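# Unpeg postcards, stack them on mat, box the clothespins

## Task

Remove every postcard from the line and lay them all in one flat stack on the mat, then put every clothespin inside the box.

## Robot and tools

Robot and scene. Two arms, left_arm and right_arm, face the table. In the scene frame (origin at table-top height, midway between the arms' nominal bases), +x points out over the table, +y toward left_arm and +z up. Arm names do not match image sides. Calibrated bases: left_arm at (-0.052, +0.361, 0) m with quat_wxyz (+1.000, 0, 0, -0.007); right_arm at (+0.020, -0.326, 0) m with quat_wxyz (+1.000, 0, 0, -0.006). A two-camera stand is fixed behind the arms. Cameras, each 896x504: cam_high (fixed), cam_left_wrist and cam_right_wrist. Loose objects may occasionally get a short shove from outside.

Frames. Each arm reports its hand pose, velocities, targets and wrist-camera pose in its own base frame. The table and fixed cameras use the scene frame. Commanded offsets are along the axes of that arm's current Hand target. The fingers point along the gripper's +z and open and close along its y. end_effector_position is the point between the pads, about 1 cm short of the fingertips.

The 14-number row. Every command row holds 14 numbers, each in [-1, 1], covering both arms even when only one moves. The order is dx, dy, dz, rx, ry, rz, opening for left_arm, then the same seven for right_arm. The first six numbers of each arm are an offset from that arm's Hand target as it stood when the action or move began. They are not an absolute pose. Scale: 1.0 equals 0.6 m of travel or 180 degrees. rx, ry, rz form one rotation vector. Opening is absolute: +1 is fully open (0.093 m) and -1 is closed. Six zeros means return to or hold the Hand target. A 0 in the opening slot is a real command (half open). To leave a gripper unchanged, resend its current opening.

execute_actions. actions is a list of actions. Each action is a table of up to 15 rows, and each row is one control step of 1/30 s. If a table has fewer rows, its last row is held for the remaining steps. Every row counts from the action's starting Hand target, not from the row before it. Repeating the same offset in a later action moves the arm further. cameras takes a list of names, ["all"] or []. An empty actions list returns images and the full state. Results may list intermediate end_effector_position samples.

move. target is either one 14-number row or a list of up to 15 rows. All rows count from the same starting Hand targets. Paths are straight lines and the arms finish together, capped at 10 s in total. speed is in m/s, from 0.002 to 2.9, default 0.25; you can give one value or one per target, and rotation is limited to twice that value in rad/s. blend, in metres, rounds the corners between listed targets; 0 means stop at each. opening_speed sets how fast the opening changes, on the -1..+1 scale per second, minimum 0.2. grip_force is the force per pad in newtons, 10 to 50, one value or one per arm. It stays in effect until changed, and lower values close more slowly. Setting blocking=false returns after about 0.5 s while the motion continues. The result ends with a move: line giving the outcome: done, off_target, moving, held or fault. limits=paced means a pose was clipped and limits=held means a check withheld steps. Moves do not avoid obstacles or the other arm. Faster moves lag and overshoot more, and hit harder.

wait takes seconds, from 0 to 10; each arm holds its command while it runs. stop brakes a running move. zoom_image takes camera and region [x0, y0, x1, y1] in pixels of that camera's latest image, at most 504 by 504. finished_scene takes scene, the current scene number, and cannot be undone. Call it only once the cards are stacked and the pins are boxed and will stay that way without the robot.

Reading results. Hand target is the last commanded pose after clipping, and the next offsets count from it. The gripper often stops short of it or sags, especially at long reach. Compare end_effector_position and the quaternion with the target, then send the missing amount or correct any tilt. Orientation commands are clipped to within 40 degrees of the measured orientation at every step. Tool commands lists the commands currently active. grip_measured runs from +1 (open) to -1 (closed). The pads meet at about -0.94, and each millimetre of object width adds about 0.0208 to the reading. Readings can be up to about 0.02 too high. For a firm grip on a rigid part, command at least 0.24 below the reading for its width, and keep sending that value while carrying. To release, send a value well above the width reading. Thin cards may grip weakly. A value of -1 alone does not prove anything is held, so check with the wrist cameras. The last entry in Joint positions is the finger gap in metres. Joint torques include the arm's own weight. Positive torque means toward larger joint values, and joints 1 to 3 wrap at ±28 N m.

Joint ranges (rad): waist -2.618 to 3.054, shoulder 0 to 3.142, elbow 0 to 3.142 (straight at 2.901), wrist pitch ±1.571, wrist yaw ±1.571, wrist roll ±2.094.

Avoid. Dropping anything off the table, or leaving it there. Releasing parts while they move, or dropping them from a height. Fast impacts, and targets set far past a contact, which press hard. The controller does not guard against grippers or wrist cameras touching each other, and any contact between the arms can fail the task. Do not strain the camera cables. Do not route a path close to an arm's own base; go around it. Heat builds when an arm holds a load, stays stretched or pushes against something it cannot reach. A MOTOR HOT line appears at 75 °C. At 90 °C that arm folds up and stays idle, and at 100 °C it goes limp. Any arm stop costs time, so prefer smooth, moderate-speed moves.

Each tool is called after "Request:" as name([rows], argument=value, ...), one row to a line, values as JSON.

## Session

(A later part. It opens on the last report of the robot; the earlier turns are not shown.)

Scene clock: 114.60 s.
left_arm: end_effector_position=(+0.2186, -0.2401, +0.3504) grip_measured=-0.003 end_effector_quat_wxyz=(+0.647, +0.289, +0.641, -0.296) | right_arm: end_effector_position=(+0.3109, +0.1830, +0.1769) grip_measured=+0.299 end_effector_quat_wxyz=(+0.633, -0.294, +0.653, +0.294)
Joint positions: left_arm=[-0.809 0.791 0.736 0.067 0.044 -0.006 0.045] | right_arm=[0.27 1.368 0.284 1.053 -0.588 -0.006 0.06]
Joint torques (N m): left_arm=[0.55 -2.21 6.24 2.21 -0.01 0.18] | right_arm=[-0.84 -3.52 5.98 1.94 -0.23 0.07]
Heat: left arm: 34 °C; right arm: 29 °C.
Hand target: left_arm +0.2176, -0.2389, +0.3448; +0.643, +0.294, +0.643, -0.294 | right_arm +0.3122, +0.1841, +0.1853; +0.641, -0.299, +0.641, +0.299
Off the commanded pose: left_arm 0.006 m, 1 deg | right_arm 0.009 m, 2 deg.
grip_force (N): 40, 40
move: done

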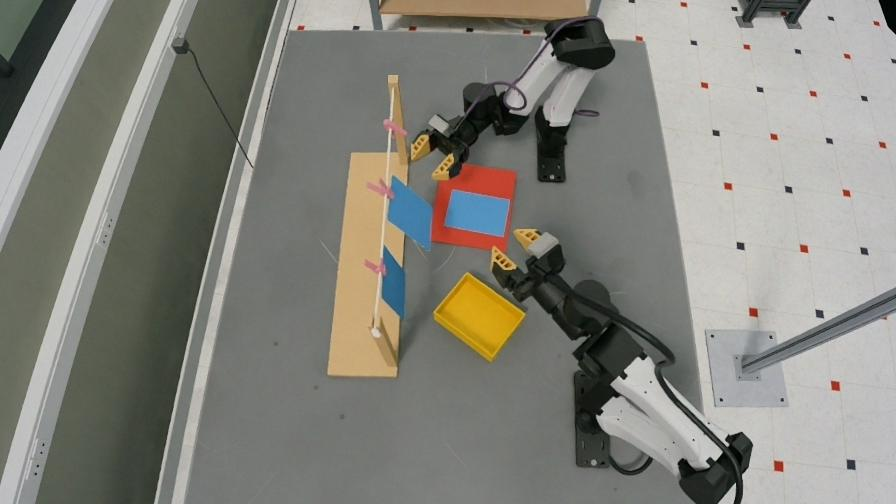

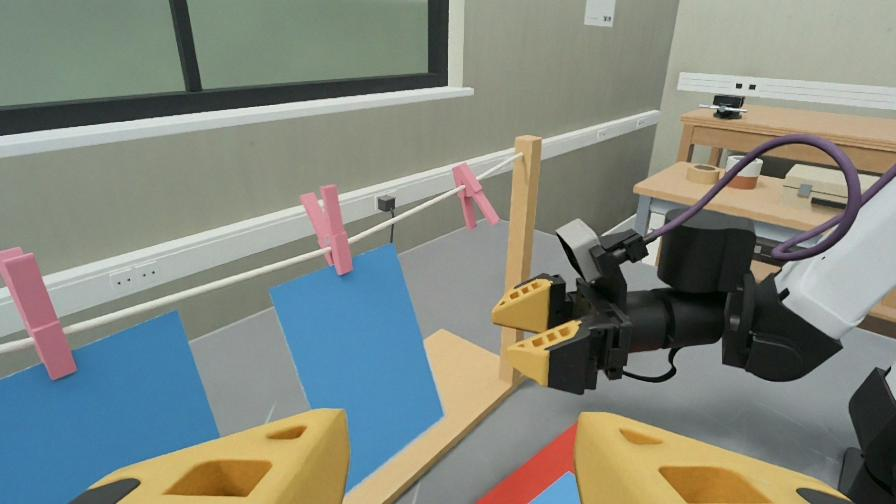

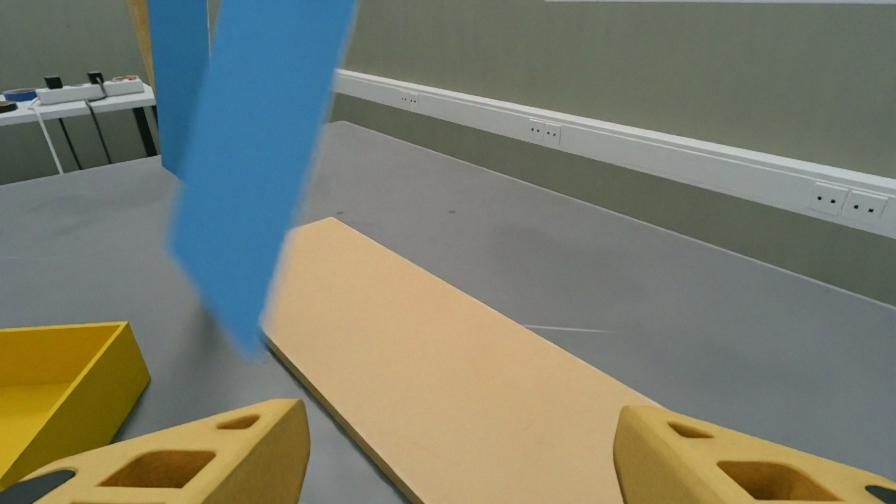

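Request:
wait(seconds=3, cameras=["cam_left_wrist","cam_right_wrist"])

Request:
wait(seconds=0.2, cameras=["cam_left_wrist","cam_right_wrist"])

Request:
wait(seconds=0.2, cameras=["cam_left_wrist","cam_right_wrist"])

Scene clock: 117.93 s.
left_arm: end_effector_position=(+0.2186, -0.2401, +0.3504) grip_measured=-0.003 end_effector_quat_wxyz=(+0.647, +0.289, +0.641, -0.296) | right_arm: end_effector_position=(+0.3109, +0.1830, +0.1768) grip_measured=+0.299 end_effector_quat_wxyz=(+0.633, -0.294, +0.653, +0.294)
Joint positions: left_arm=[-0.809 0.791 0.736 0.067 0.044 -0.006 0.045] | right_arm=[0.27 1.368 0.284 1.052 -0.588 -0.006 0.06]
Joint torques (N m): left_arm=[0.58 -2.22 6.24 2.21 -0.01 0.18] | right_arm=[-0.76 -3.75 5.96 1.99 -0.14 0]
Heat: left arm: 34 °C; right arm: 29 °C.
Hand target: left_arm +0.2176, -0.2389, +0.3448; +0.643, +0.294, +0.643, -0.294 | right_arm +0.3122, +0.1841, +0.1853; +0.641, -0.299, +0.641, +0.299
Tool commands: left_gripper/opening=+0.0 right_gripper/opening=+0.3
Off the commanded pose: left_arm 0.006 m, 1 deg | right_arm 0.009 m, 2 deg.
grip_force (N): 40, 40
wait: 3.00 s; at rest from the start
Images, in order (width x height): cam_left_wrist 896x504, cam_right_wrist 896x504.

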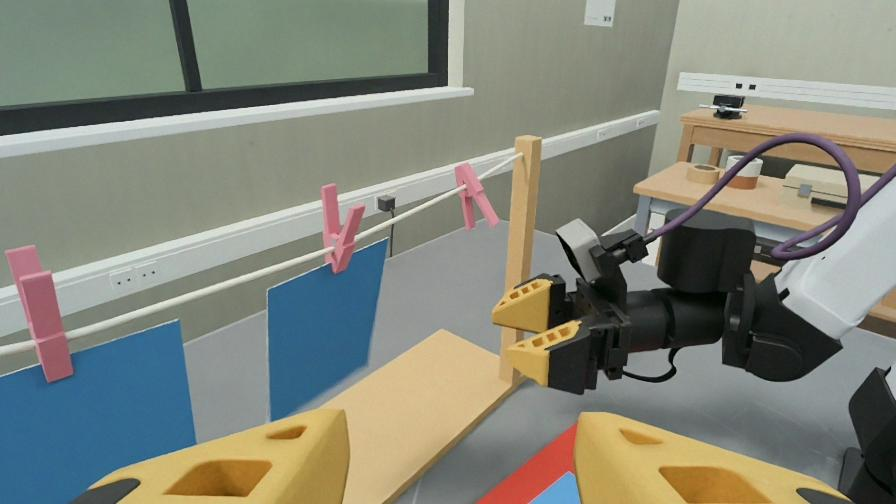

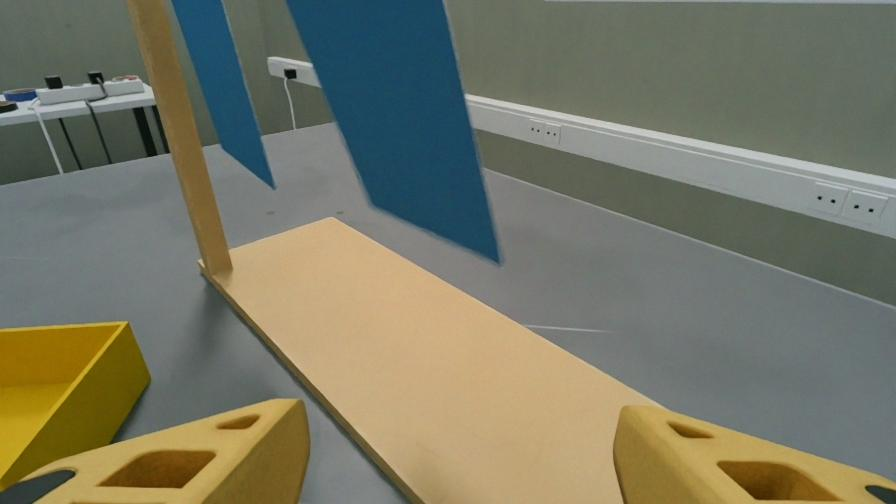

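Scene clock: 118.13 s.
left_arm: end_effector_position=(+0.2186, -0.2401, +0.3504) grip_measured=-0.003 end_effector_quat_wxyz=(+0.647, +0.289, +0.641, -0.296) | right_arm: end_effector_position=(+0.3109, +0.1830, +0.1768) grip_measured=+0.299 end_effector_quat_wxyz=(+0.633, -0.294, +0.653, +0.294)
Joint positions: left_arm=[-0.809 0.791 0.736 0.067 0.044 -0.006 0.045] | right_arm=[0.27 1.368 0.284 1.052 -0.588 -0.006 0.06]
Joint torques (N m): left_arm=[0.57 -2.22 6.26 2.21 -0.01 0.18] | right_arm=[-0.58 -3.64 5.86 1.91 -0.1 0.01]
Heat: left arm: 34 °C; right arm: 29 °C.
Hand target: left_arm +0.2176, -0.2389, +0.3448; +0.643, +0.294, +0.643, -0.294 | right_arm +0.3122, +0.1841, +0.1853; +0.641, -0.299, +0.641, +0.299
Tool commands: left_gripper/opening=+0.0 right_gripper/opening=+0.3
Off the commanded pose: left_arm 0.006 m, 1 deg | right_arm 0.009 m, 2 deg.
grip_force (N): 40, 40
wait: 0.20 s; at rest by 0.17 s
Images, in order (width x height): cam_left_wrist 896x504, cam_right_wrist 896x504.

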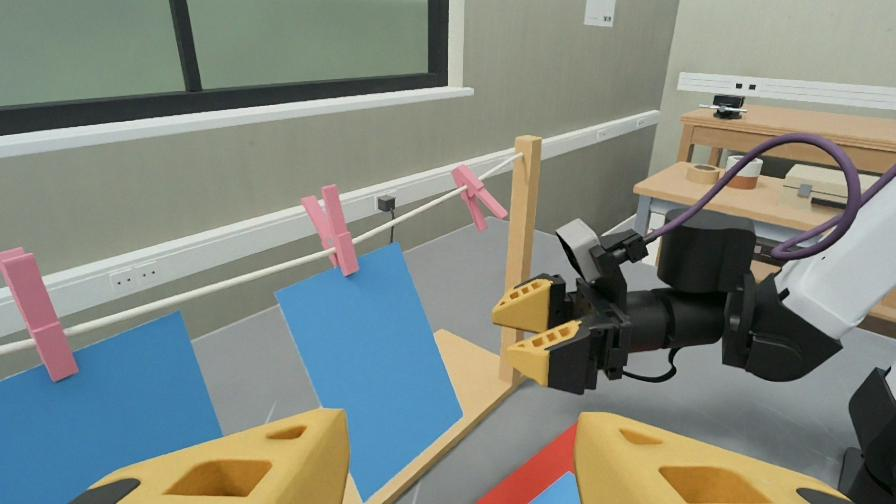

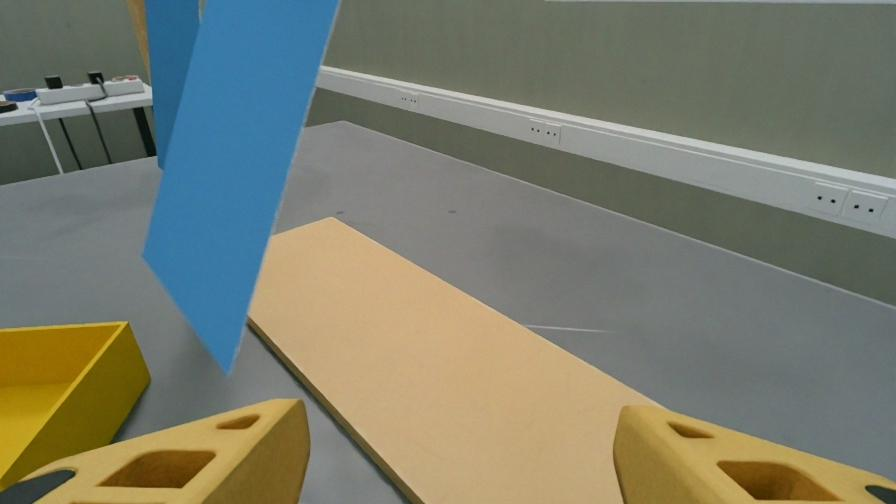

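Scene clock: 118.33 s.
left_arm: end_effector_position=(+0.2186, -0.2401, +0.3504) grip_measured=-0.003 end_effector_quat_wxyz=(+0.647, +0.289, +0.641, -0.296) | right_arm: end_effector_position=(+0.3109, +0.1830, +0.1768) grip_measured=+0.299 end_effector_quat_wxyz=(+0.633, -0.294, +0.653, +0.294)
Joint positions: left_arm=[-0.809 0.791 0.736 0.067 0.044 -0.006 0.045] | right_arm=[0.27 1.368 0.284 1.052 -0.588 -0.006 0.06]
Joint torques (N m): left_arm=[0.59 -2.22 6.24 2.2 -0.01 0.18] | right_arm=[-0.64 -3.51 5.87 1.98 -0.15 0.01]
Heat: left arm: 34 °C; right arm: 29 °C.
Hand target: left_arm +0.2176, -0.2389, +0.3448; +0.643, +0.294, +0.643, -0.294 | right_arm +0.3122, +0.1841, +0.1853; +0.641, -0.299, +0.641, +0.299
Tool commands: left_gripper/opening=+0.0 right_gripper/opening=+0.3
Off the commanded pose: left_arm 0.006 m, 1 deg | right_arm 0.009 m, 2 deg.
grip_force (N): 40, 40
wait: 0.20 s; at rest by 0.17 s
Images, in order (width x height): cam_left_wrist 896x504, cam_right_wrist 896x504.

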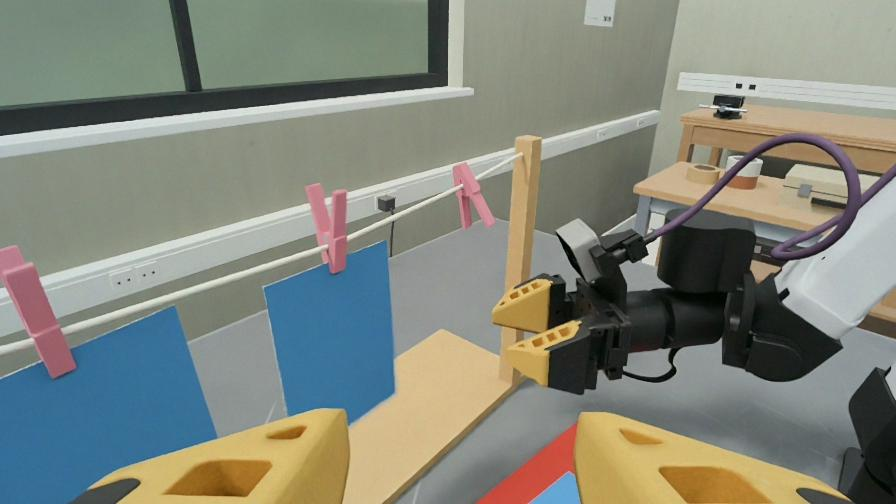

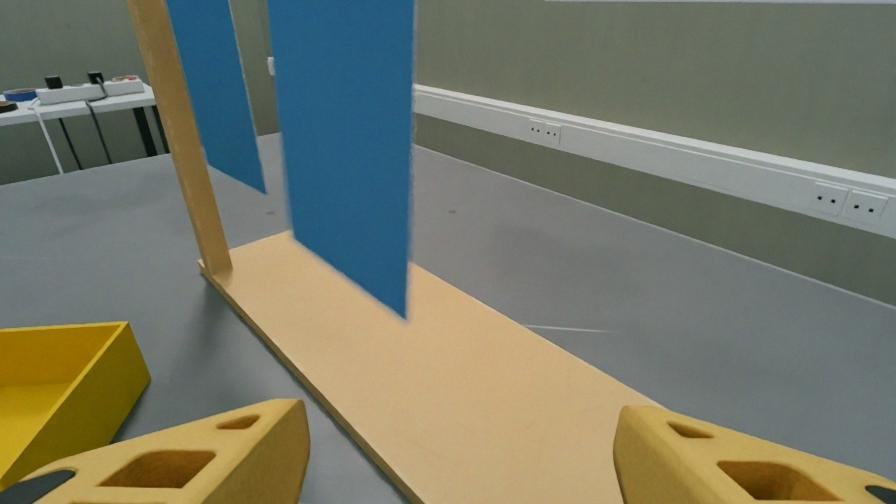

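Request:
move([
  [0,0,0,0,0,0,0.0,-0.0083,-0.0017,0.1017,-0.0594,0,0,1.0],
  [0,0,0,0,0,0,0.0,-0.0083,0.0428,0.2175,-0.1817,0,0,1.0],
], speed=[0.2,0.2], blend=[0.02,0], cameras=["all"])

Scene clock: 121.70 s.
left_arm: end_effector_position=(+0.2186, -0.2401, +0.3504) grip_measured=-0.003 end_effector_quat_wxyz=(+0.647, +0.289, +0.641, -0.296) | right_arm: end_effector_position=(+0.3739, +0.2964, +0.1792) grip_measured=+1.000 end_effector_quat_wxyz=(+0.522, -0.459, +0.547, +0.467)
Joint positions: left_arm=[-0.809 0.791 0.736 0.067 0.044 -0.006 0.045] | right_arm=[0.355 1.945 0.945 0.959 -1.073 -0.003 0.093]
Joint torques (N m): left_arm=[0.58 -2.21 6.24 2.2 -0.01 0.17] | right_arm=[-0.14 -8.5 7.62 1.65 -0.09 0.01]
Motor temperatures (°C): left_arm=[22 26 30 34 20 20 19] | right_arm=[19 26 29 28 21 21 19]
Heat: left arm: 34 °C; right arm: 29 °C.
Hand target: left_arm +0.2176, -0.2389, +0.3448; +0.643, +0.294, +0.643, -0.294 | right_arm +0.3765, +0.3005, +0.1901; +0.531, -0.467, +0.531, +0.467
Off the commanded pose: left_arm 0.006 m, 1 deg | right_arm 0.012 m, 2 deg.
grip_force (N): 40, 40
move: off_target (right_arm)

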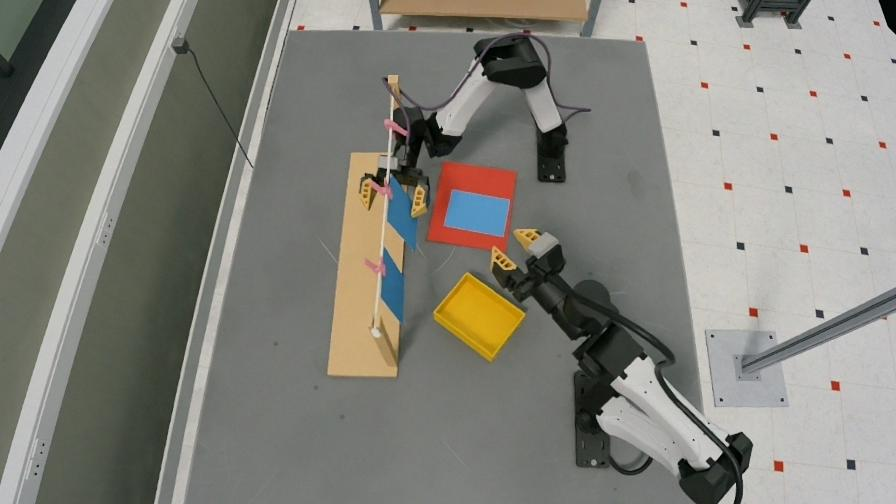

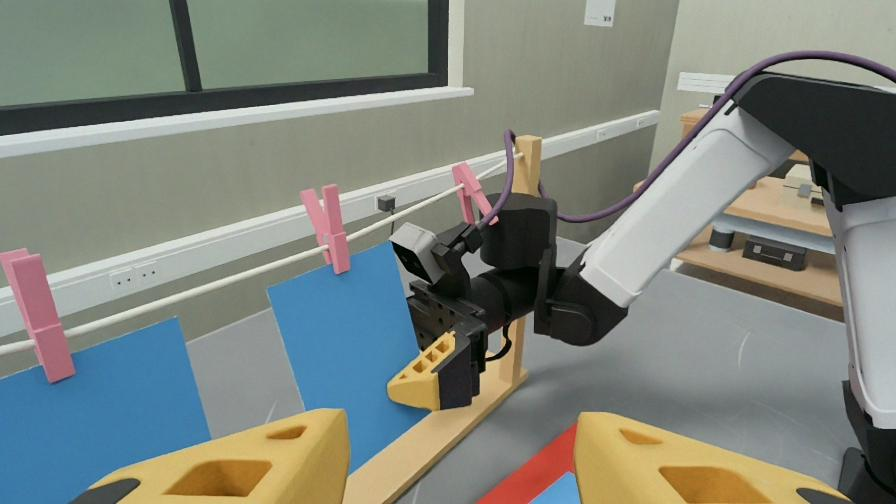

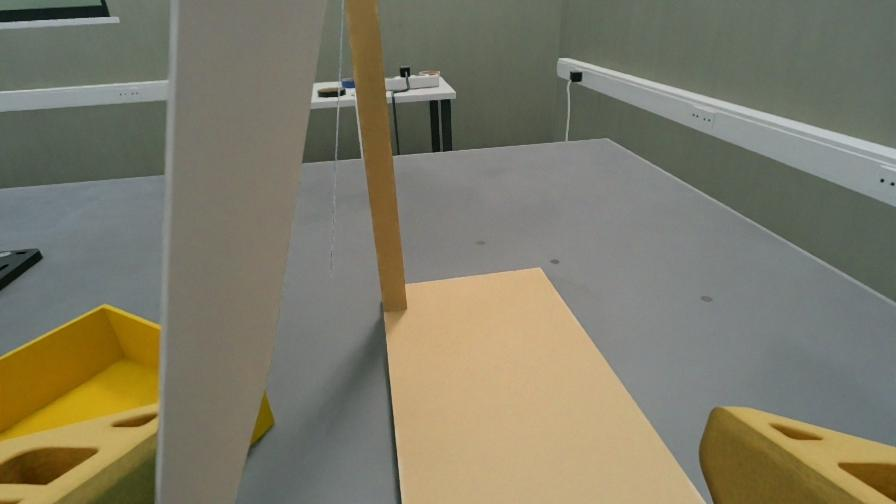

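Request:
move(target=[0,0,0,0,0,0,0.0,0,0,0,0,0,0,-1.0], opening_speed=0.9, cameras=["all"])

Scene clock: 126.00 s.
left_arm: end_effector_position=(+0.2186, -0.2401, +0.3504) grip_measured=-0.003 end_effector_quat_wxyz=(+0.647, +0.289, +0.641, -0.296) | right_arm: end_effector_position=(+0.3734, +0.2965, +0.1792) grip_measured=-0.989 end_effector_quat_wxyz=(+0.521, -0.459, +0.546, +0.468)
Joint positions: left_arm=[-0.809 0.791 0.736 0.067 0.044 -0.006 0.045] | right_arm=[0.355 1.945 0.945 0.959 -1.076 -0.003 0]
Joint torques (N m): left_arm=[0.58 -2.21 6.24 2.21 -0.01 0.18] | right_arm=[0.13 -8.69 7.38 1.64 -0.07 -0.03]
Heat: left arm: 34 °C; right arm: 29 °C.
Hand target: left_arm +0.2176, -0.2389, +0.3448; +0.643, +0.294, +0.643, -0.294 | right_arm +0.3765, +0.3005, +0.1901; +0.531, -0.467, +0.531, +0.467
Off the commanded pose: left_arm 0.006 m, 1 deg | right_arm 0.012 m, 2 deg.
grip_force (N): 40, 40
move: off_target (right_arm)

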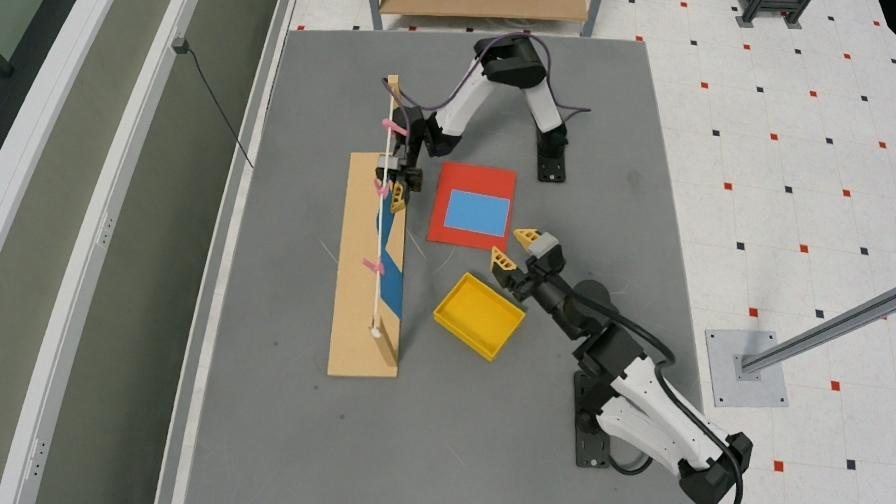

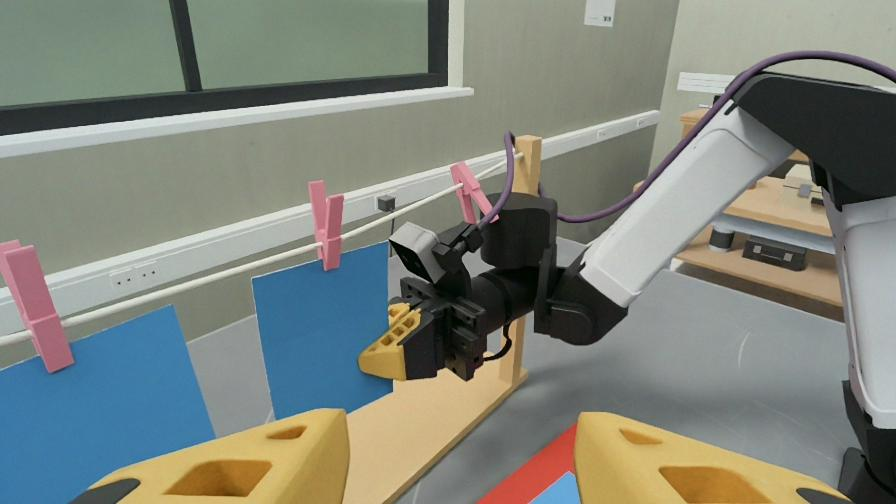

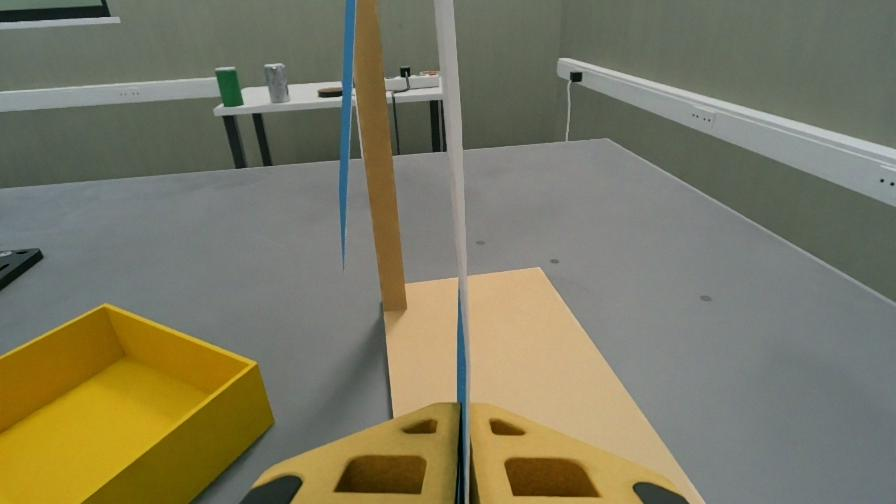

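Request:
zoom_image(camera="cam_high", region=[350, 50, 480, 210])

Request:
zoom_image(camera="cam_left_wrist", region=[430, 100, 660, 280])

Scaled by 3.150 from the camera's 896x504 image, which has a finer 1280x720 frame.

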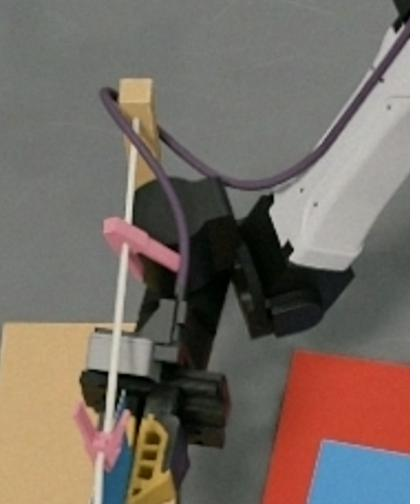

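Scaled by 2.191 from the camera's 896x504 image, which has a finer 1280x720 frame.

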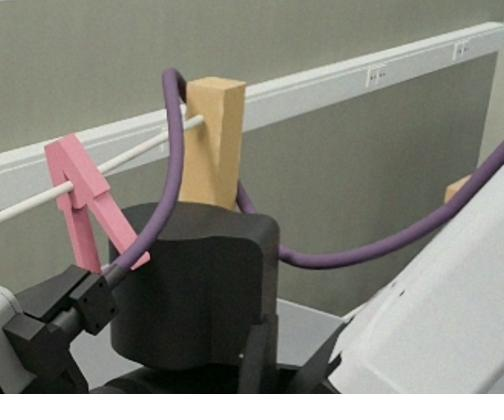

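Request:
move(target=[0,0,0,0,0,0,0.0,0.0833,0,0,0,0,0,-1.0], speed=0.06, grip_force=[40,50], cameras=["all"])

Scene clock: 129.23 s.
left_arm: end_effector_position=(+0.2186, -0.2401, +0.3504) grip_measured=-0.003 end_effector_quat_wxyz=(+0.647, +0.289, +0.641, -0.296) | right_arm: end_effector_position=(+0.3794, +0.2993, +0.1412) grip_measured=-0.989 end_effector_quat_wxyz=(+0.527, -0.464, +0.537, +0.467)
Joint positions: left_arm=[-0.809 0.791 0.736 0.067 0.044 -0.006 0.045] | right_arm=[0.355 2.091 0.945 1.128 -1.083 -0.003 0]
Joint torques (N m): left_arm=[0.58 -2.21 6.23 2.21 -0.01 0.18] | right_arm=[0.03 -8.76 3.43 1.75 0.03 -0.02]
Heat: left arm: 34 °C; right arm: 29 °C.
Hand target: left_arm +0.2176, -0.2389, +0.3449; +0.643, +0.294, +0.643, -0.294 | right_arm +0.3765, +0.3005, +0.1403; +0.531, -0.467, +0.531, +0.467
Off the commanded pose: left_arm 0.006 m, 1 deg | right_arm 0.003 m, 1 deg.
grip_force (N): 40, 50
move: done

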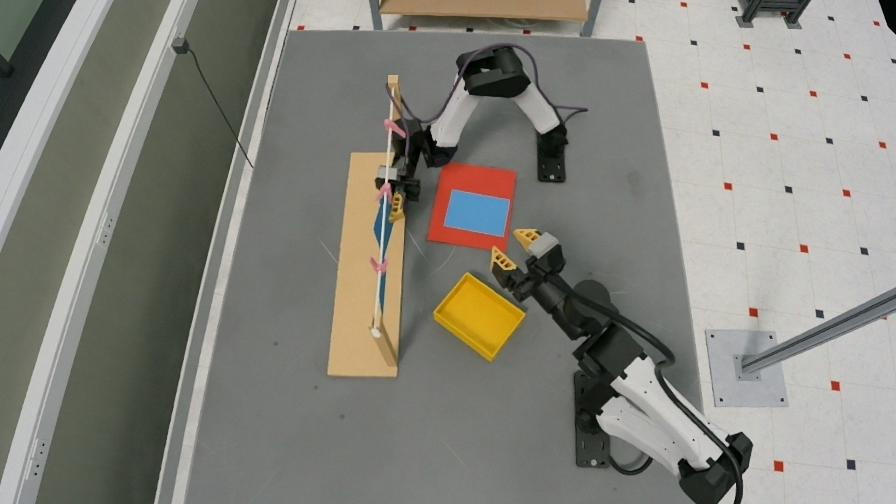

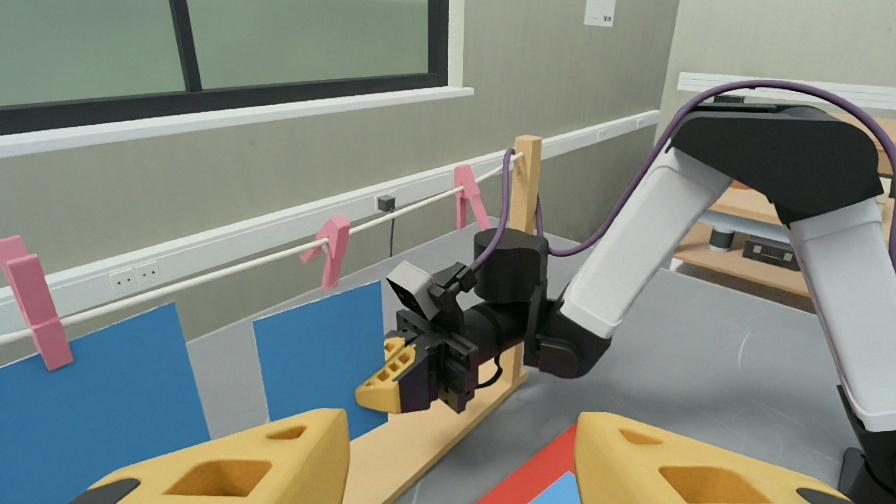

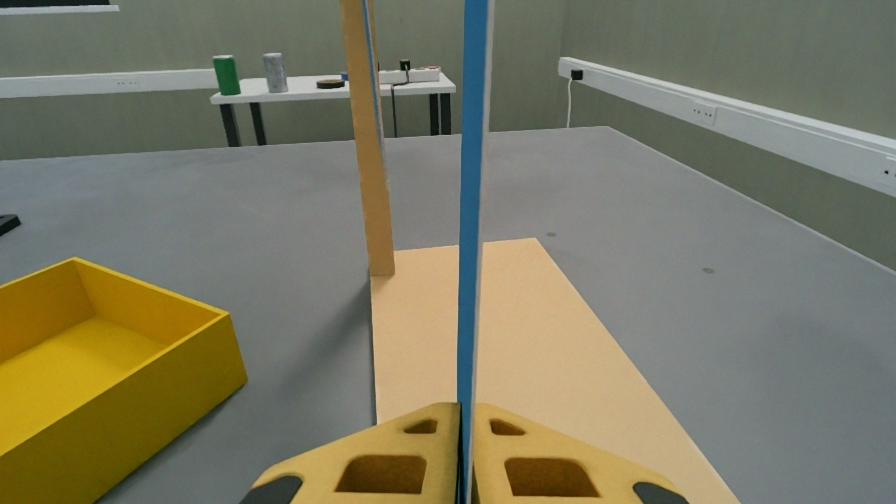

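Request:
move(target=[0,0,0,0,0,0,0.0,-0.05,0.132,-0.0167,0,0,0,-1.0], speed=0.12, cameras=["cam_high","cam_left_wrist"])

Request:
zoom_image(camera="cam_high", region=[350, 50, 480, 210])

Request:
zoom_image(camera="cam_left_wrist", region=[430, 100, 660, 280])

Scene clock: 130.97 s.
left_arm: end_effector_position=(+0.2186, -0.2401, +0.3504) grip_measured=-0.003 end_effector_quat_wxyz=(+0.647, +0.289, +0.641, -0.296) | right_arm: end_effector_position=(+0.3001, +0.2995, +0.1593) grip_measured=-0.989 end_effector_quat_wxyz=(+0.517, -0.465, +0.542, +0.472)
Joint positions: left_arm=[-0.809 0.791 0.736 0.067 0.044 -0.006 0.045] | right_arm=[0.442 1.826 0.645 1.144 -1.006 0 0]
Joint torques (N m): left_arm=[0.58 -2.22 6.24 2.21 -0.01 0.18] | right_arm=[0.47 -9.66 3.36 1.74 0.13 -0.09]
Heat: left arm: 35 °C; right arm: 29 °C.
Hand target: left_arm +0.2176, -0.2389, +0.3449; +0.643, +0.294, +0.643, -0.294 | right_arm +0.2967, +0.3007, +0.1703; +0.531, -0.467, +0.531, +0.467
Off the commanded pose: left_arm 0.006 m, 1 deg | right_arm 0.012 m, 2 deg.
grip_force (N): 40, 50
move: off_target (right_arm)
Images, in order (width x height): cam_high 896x504, cam_left_wrist 896x504.

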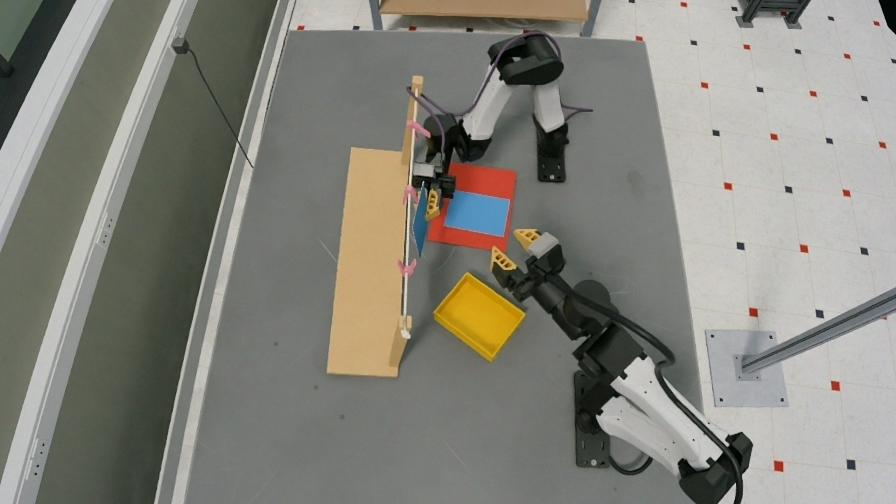

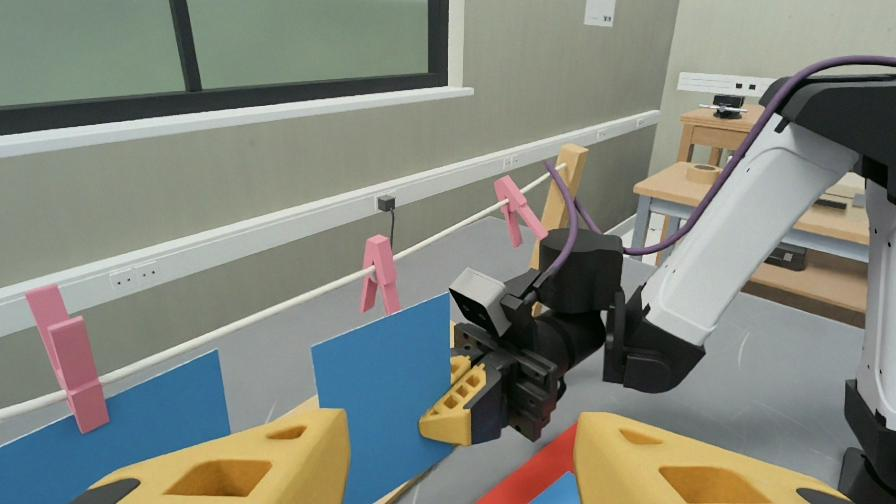

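Scaled by 3.150 from the camera's 896x504 image, which has a finer 1280x720 frame.

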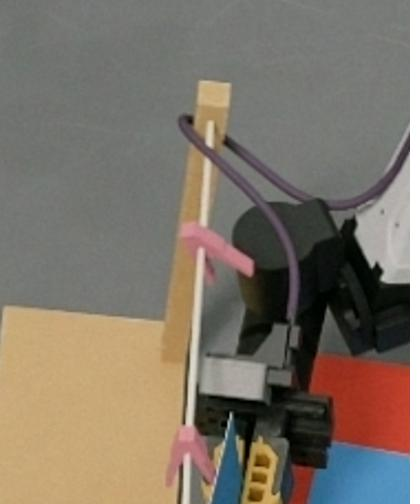

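Scaled by 2.191 from the camera's 896x504 image, which has a finer 1280x720 frame.

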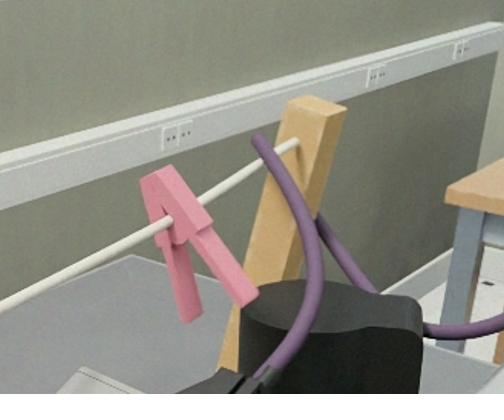

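Request:
move(target=[0,0,0,0,0,0,0.0,0.0,-0.115,0.0145,0,0,0,-1.0], speed=0.1, cameras=["cam_high","cam_left_wrist"])

Request:
zoom_image(camera="cam_high", region=[350, 50, 480, 210])

Request:
zoom_image(camera="cam_left_wrist", region=[430, 100, 660, 280])

Scene clock: 132.53 s.
left_arm: end_effector_position=(+0.2186, -0.2401, +0.3504) grip_measured=-0.003 end_effector_quat_wxyz=(+0.647, +0.289, +0.641, -0.296) | right_arm: end_effector_position=(+0.3613, +0.2993, +0.1603) grip_measured=-0.989 end_effector_quat_wxyz=(+0.519, -0.460, +0.546, +0.470)
Joint positions: left_arm=[-0.809 0.791 0.736 0.067 0.044 -0.006 0.045] | right_arm=[0.373 1.974 0.882 1.053 -1.063 0 0]
Joint torques (N m): left_arm=[0.58 -2.21 6.24 2.21 -0.01 0.17] | right_arm=[-0.43 -8.68 6.82 1.67 -0.11 -0.07]
Heat: left arm: 35 °C; right arm: 29 °C.
Hand target: left_arm +0.2176, -0.2389, +0.3449; +0.643, +0.294, +0.643, -0.294 | right_arm +0.3661, +0.3006, +0.1702; +0.531, -0.467, +0.531, +0.467
Off the commanded pose: left_arm 0.006 m, 1 deg | right_arm 0.011 m, 2 deg.
grip_force (N): 40, 50
move: off_target (right_arm)
Images, in order (width x height): cam_high 896x504, cam_left_wrist 896x504.

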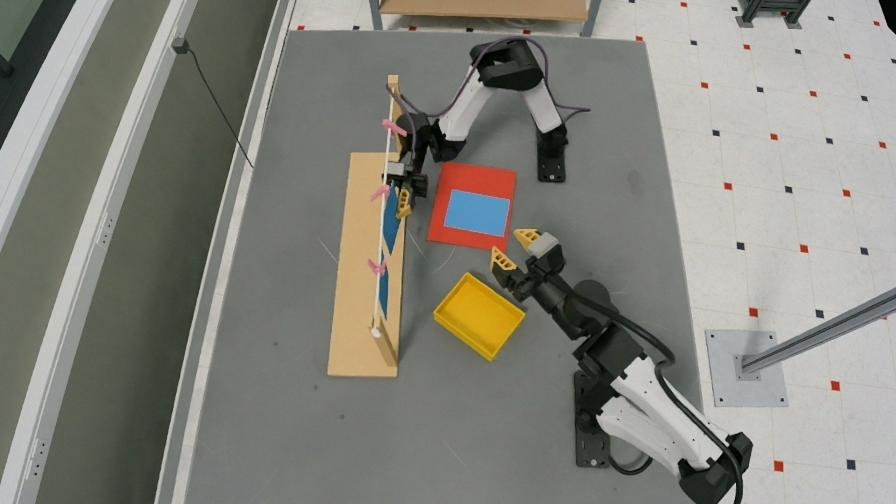

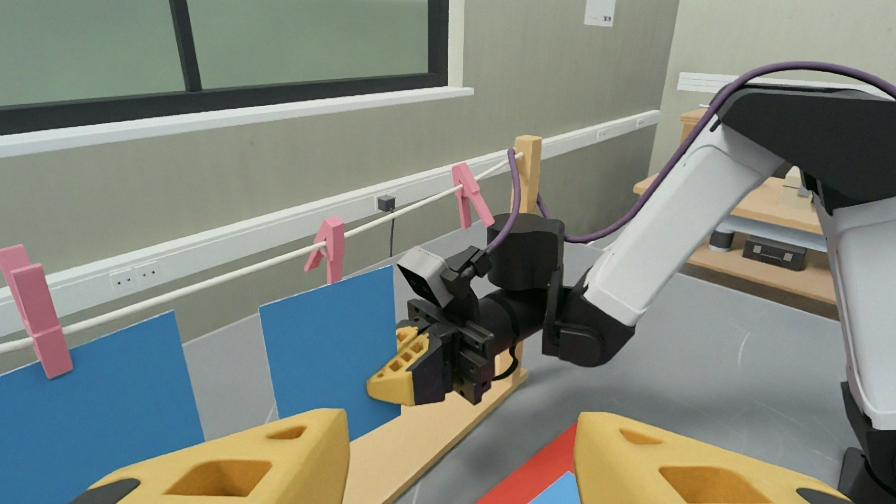

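Scaled by 3.150 from the camera's 896x504 image, which has a finer 1280x720 frame.

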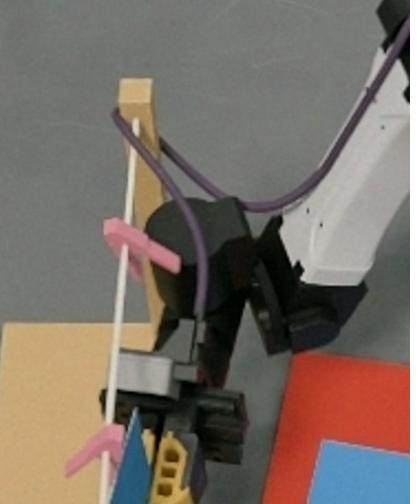

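Scaled by 2.191 from the camera's 896x504 image, which has a finer 1280x720 frame.

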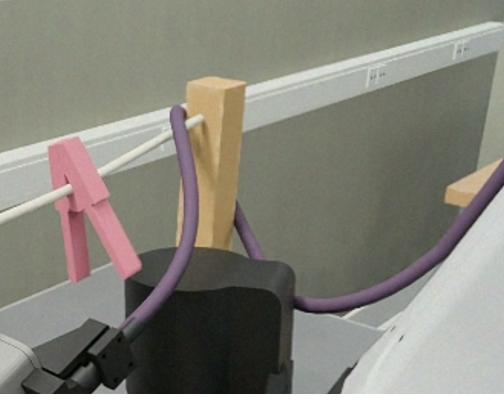

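Request:
move(target=[0,0,0,0,0,0,0.0,-0.0667,0.0642,-0.0918,0,0,0,-1.0], speed=0.12, cameras=["cam_high","cam_left_wrist"])

Request:
zoom_image(camera="cam_high", region=[350, 50, 480, 210])

Request:
zoom_image(camera="cam_left_wrist", region=[430, 100, 660, 280])

Scene clock: 134.83 s.
left_arm: end_effector_position=(+0.2186, -0.2401, +0.3504) grip_measured=-0.003 end_effector_quat_wxyz=(+0.647, +0.289, +0.641, -0.296) | right_arm: end_effector_position=(+0.3246, +0.2543, +0.1978) grip_measured=-0.989 end_effector_quat_wxyz=(+0.516, -0.460, +0.545, +0.474)
Joint positions: left_arm=[-0.809 0.791 0.736 0.067 0.044 -0.006 0.045] | right_arm=[0.28 1.707 0.723 0.939 -1.162 0 0]
Joint torques (N m): left_arm=[0.57 -2.22 6.24 2.21 -0.01 0.18] | right_arm=[-0.68 -10.03 4.12 1.63 -0.1 -0.05]
Heat: left arm: 35 °C; right arm: 28 °C.
Hand target: left_arm +0.2176, -0.2389, +0.3449; +0.643, +0.294, +0.643, -0.294 | right_arm +0.3209, +0.2509, +0.2103; +0.531, -0.467, +0.531, +0.467
Off the commanded pose: left_arm 0.006 m, 1 deg | right_arm 0.013 m, 3 deg.
grip_force (N): 40, 50
move: off_target (right_arm)
Images, in order (width x height): cam_high 896x504, cam_left_wrist 896x504.

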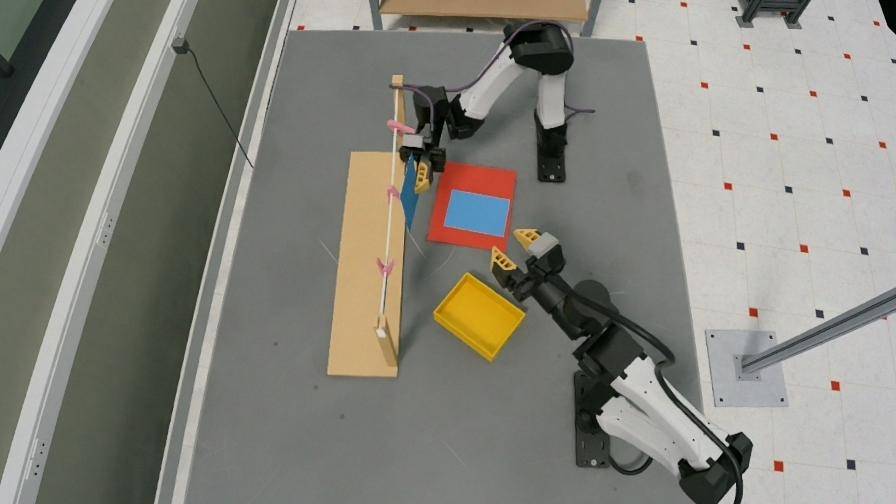

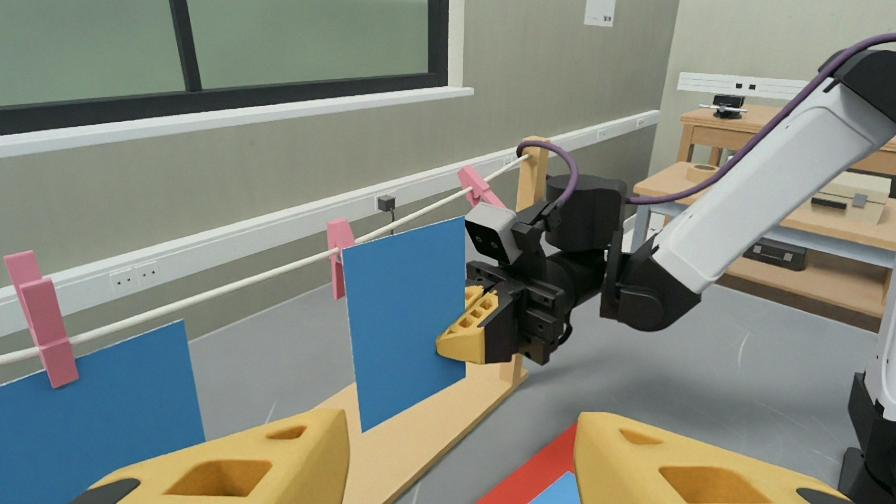

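Scaled by 3.150 from the camera's 896x504 image, which has a finer 1280x720 frame.

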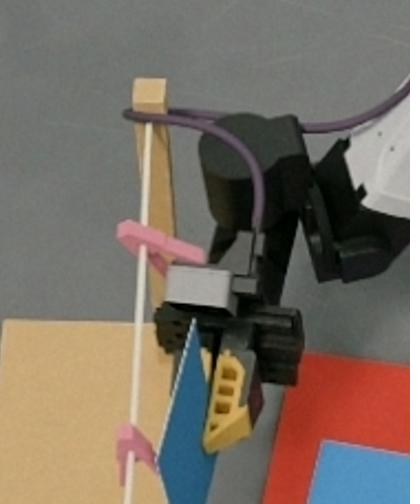

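Scaled by 2.191 from the camera's 896x504 image, which has a finer 1280x720 frame.

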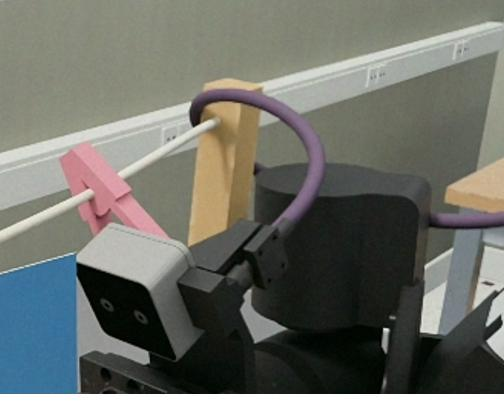

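Request:
move(target=[0,0,0,0,0,0,0.0,-0.1667,0.0125,-0.035,0,0,0,-1.0], speed=0.12, cameras=["cam_high","cam_left_wrist"])

Request:
zoom_image(camera="cam_high", region=[350, 50, 480, 210])

Request:
zoom_image(camera="cam_left_wrist", region=[430, 60, 660, 240])

Scene clock: 136.90 s.
left_arm: end_effector_position=(+0.2186, -0.2401, +0.3504) grip_measured=-0.003 end_effector_quat_wxyz=(+0.647, +0.289, +0.641, -0.296) | right_arm: end_effector_position=(+0.3127, +0.2328, +0.2871) grip_measured=-0.989 end_effector_quat_wxyz=(+0.505, -0.447, +0.559, +0.482)
Joint positions: left_arm=[-0.809 0.791 0.736 0.067 0.044 -0.006 0.045] | right_arm=[0.223 1.434 0.879 0.48 -1.212 0.018 0]
Joint torques (N m): left_arm=[0.57 -2.21 6.24 2.21 -0.01 0.18] | right_arm=[-0.59 -8.05 8.65 1.65 -0.1 -0.24]
Heat: left arm: 35 °C; right arm: 29 °C.
Hand target: left_arm +0.2176, -0.2389, +0.3449; +0.643, +0.294, +0.643, -0.294 | right_arm +0.3110, +0.2310, +0.3103; +0.531, -0.467, +0.531, +0.467
Off the commanded pose: left_arm 0.006 m, 1 deg | right_arm 0.023 m, 5 deg.
grip_force (N): 40, 50
move: off_target (right_arm)
Images, in order (width x height): cam_high 896x504, cam_left_wrist 896x504.

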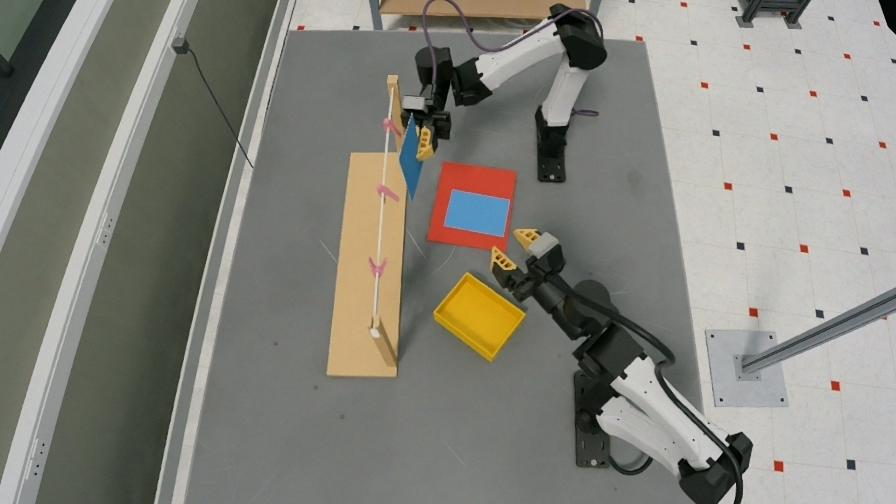

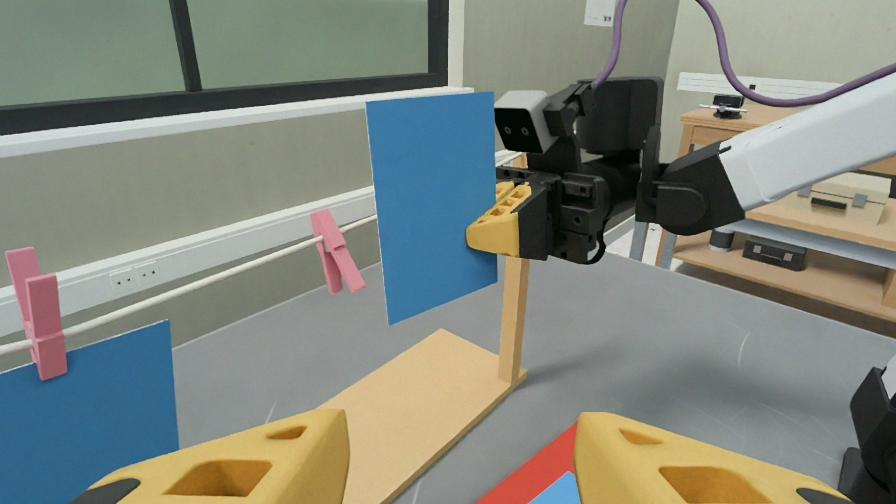

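Scaled by 3.150 from the camera's 896x504 image, which has a finer 1280x720 frame.

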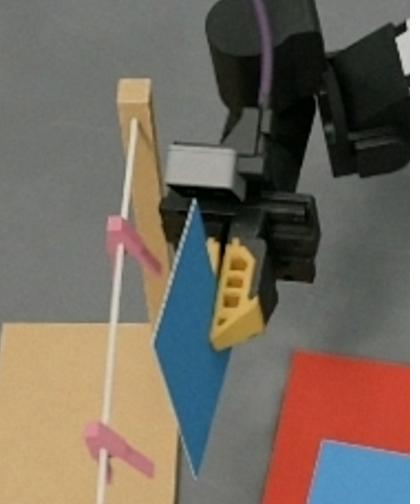

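Scaled by 2.191 from the camera's 896x504 image, which has a finer 1280x720 frame.

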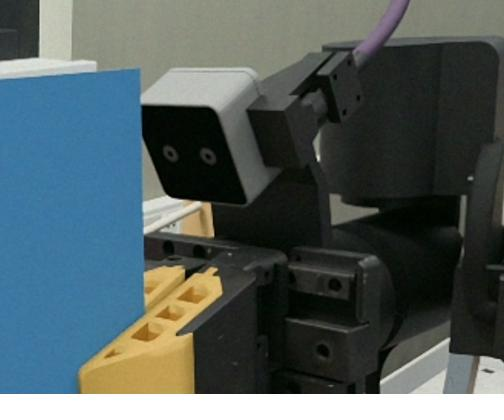

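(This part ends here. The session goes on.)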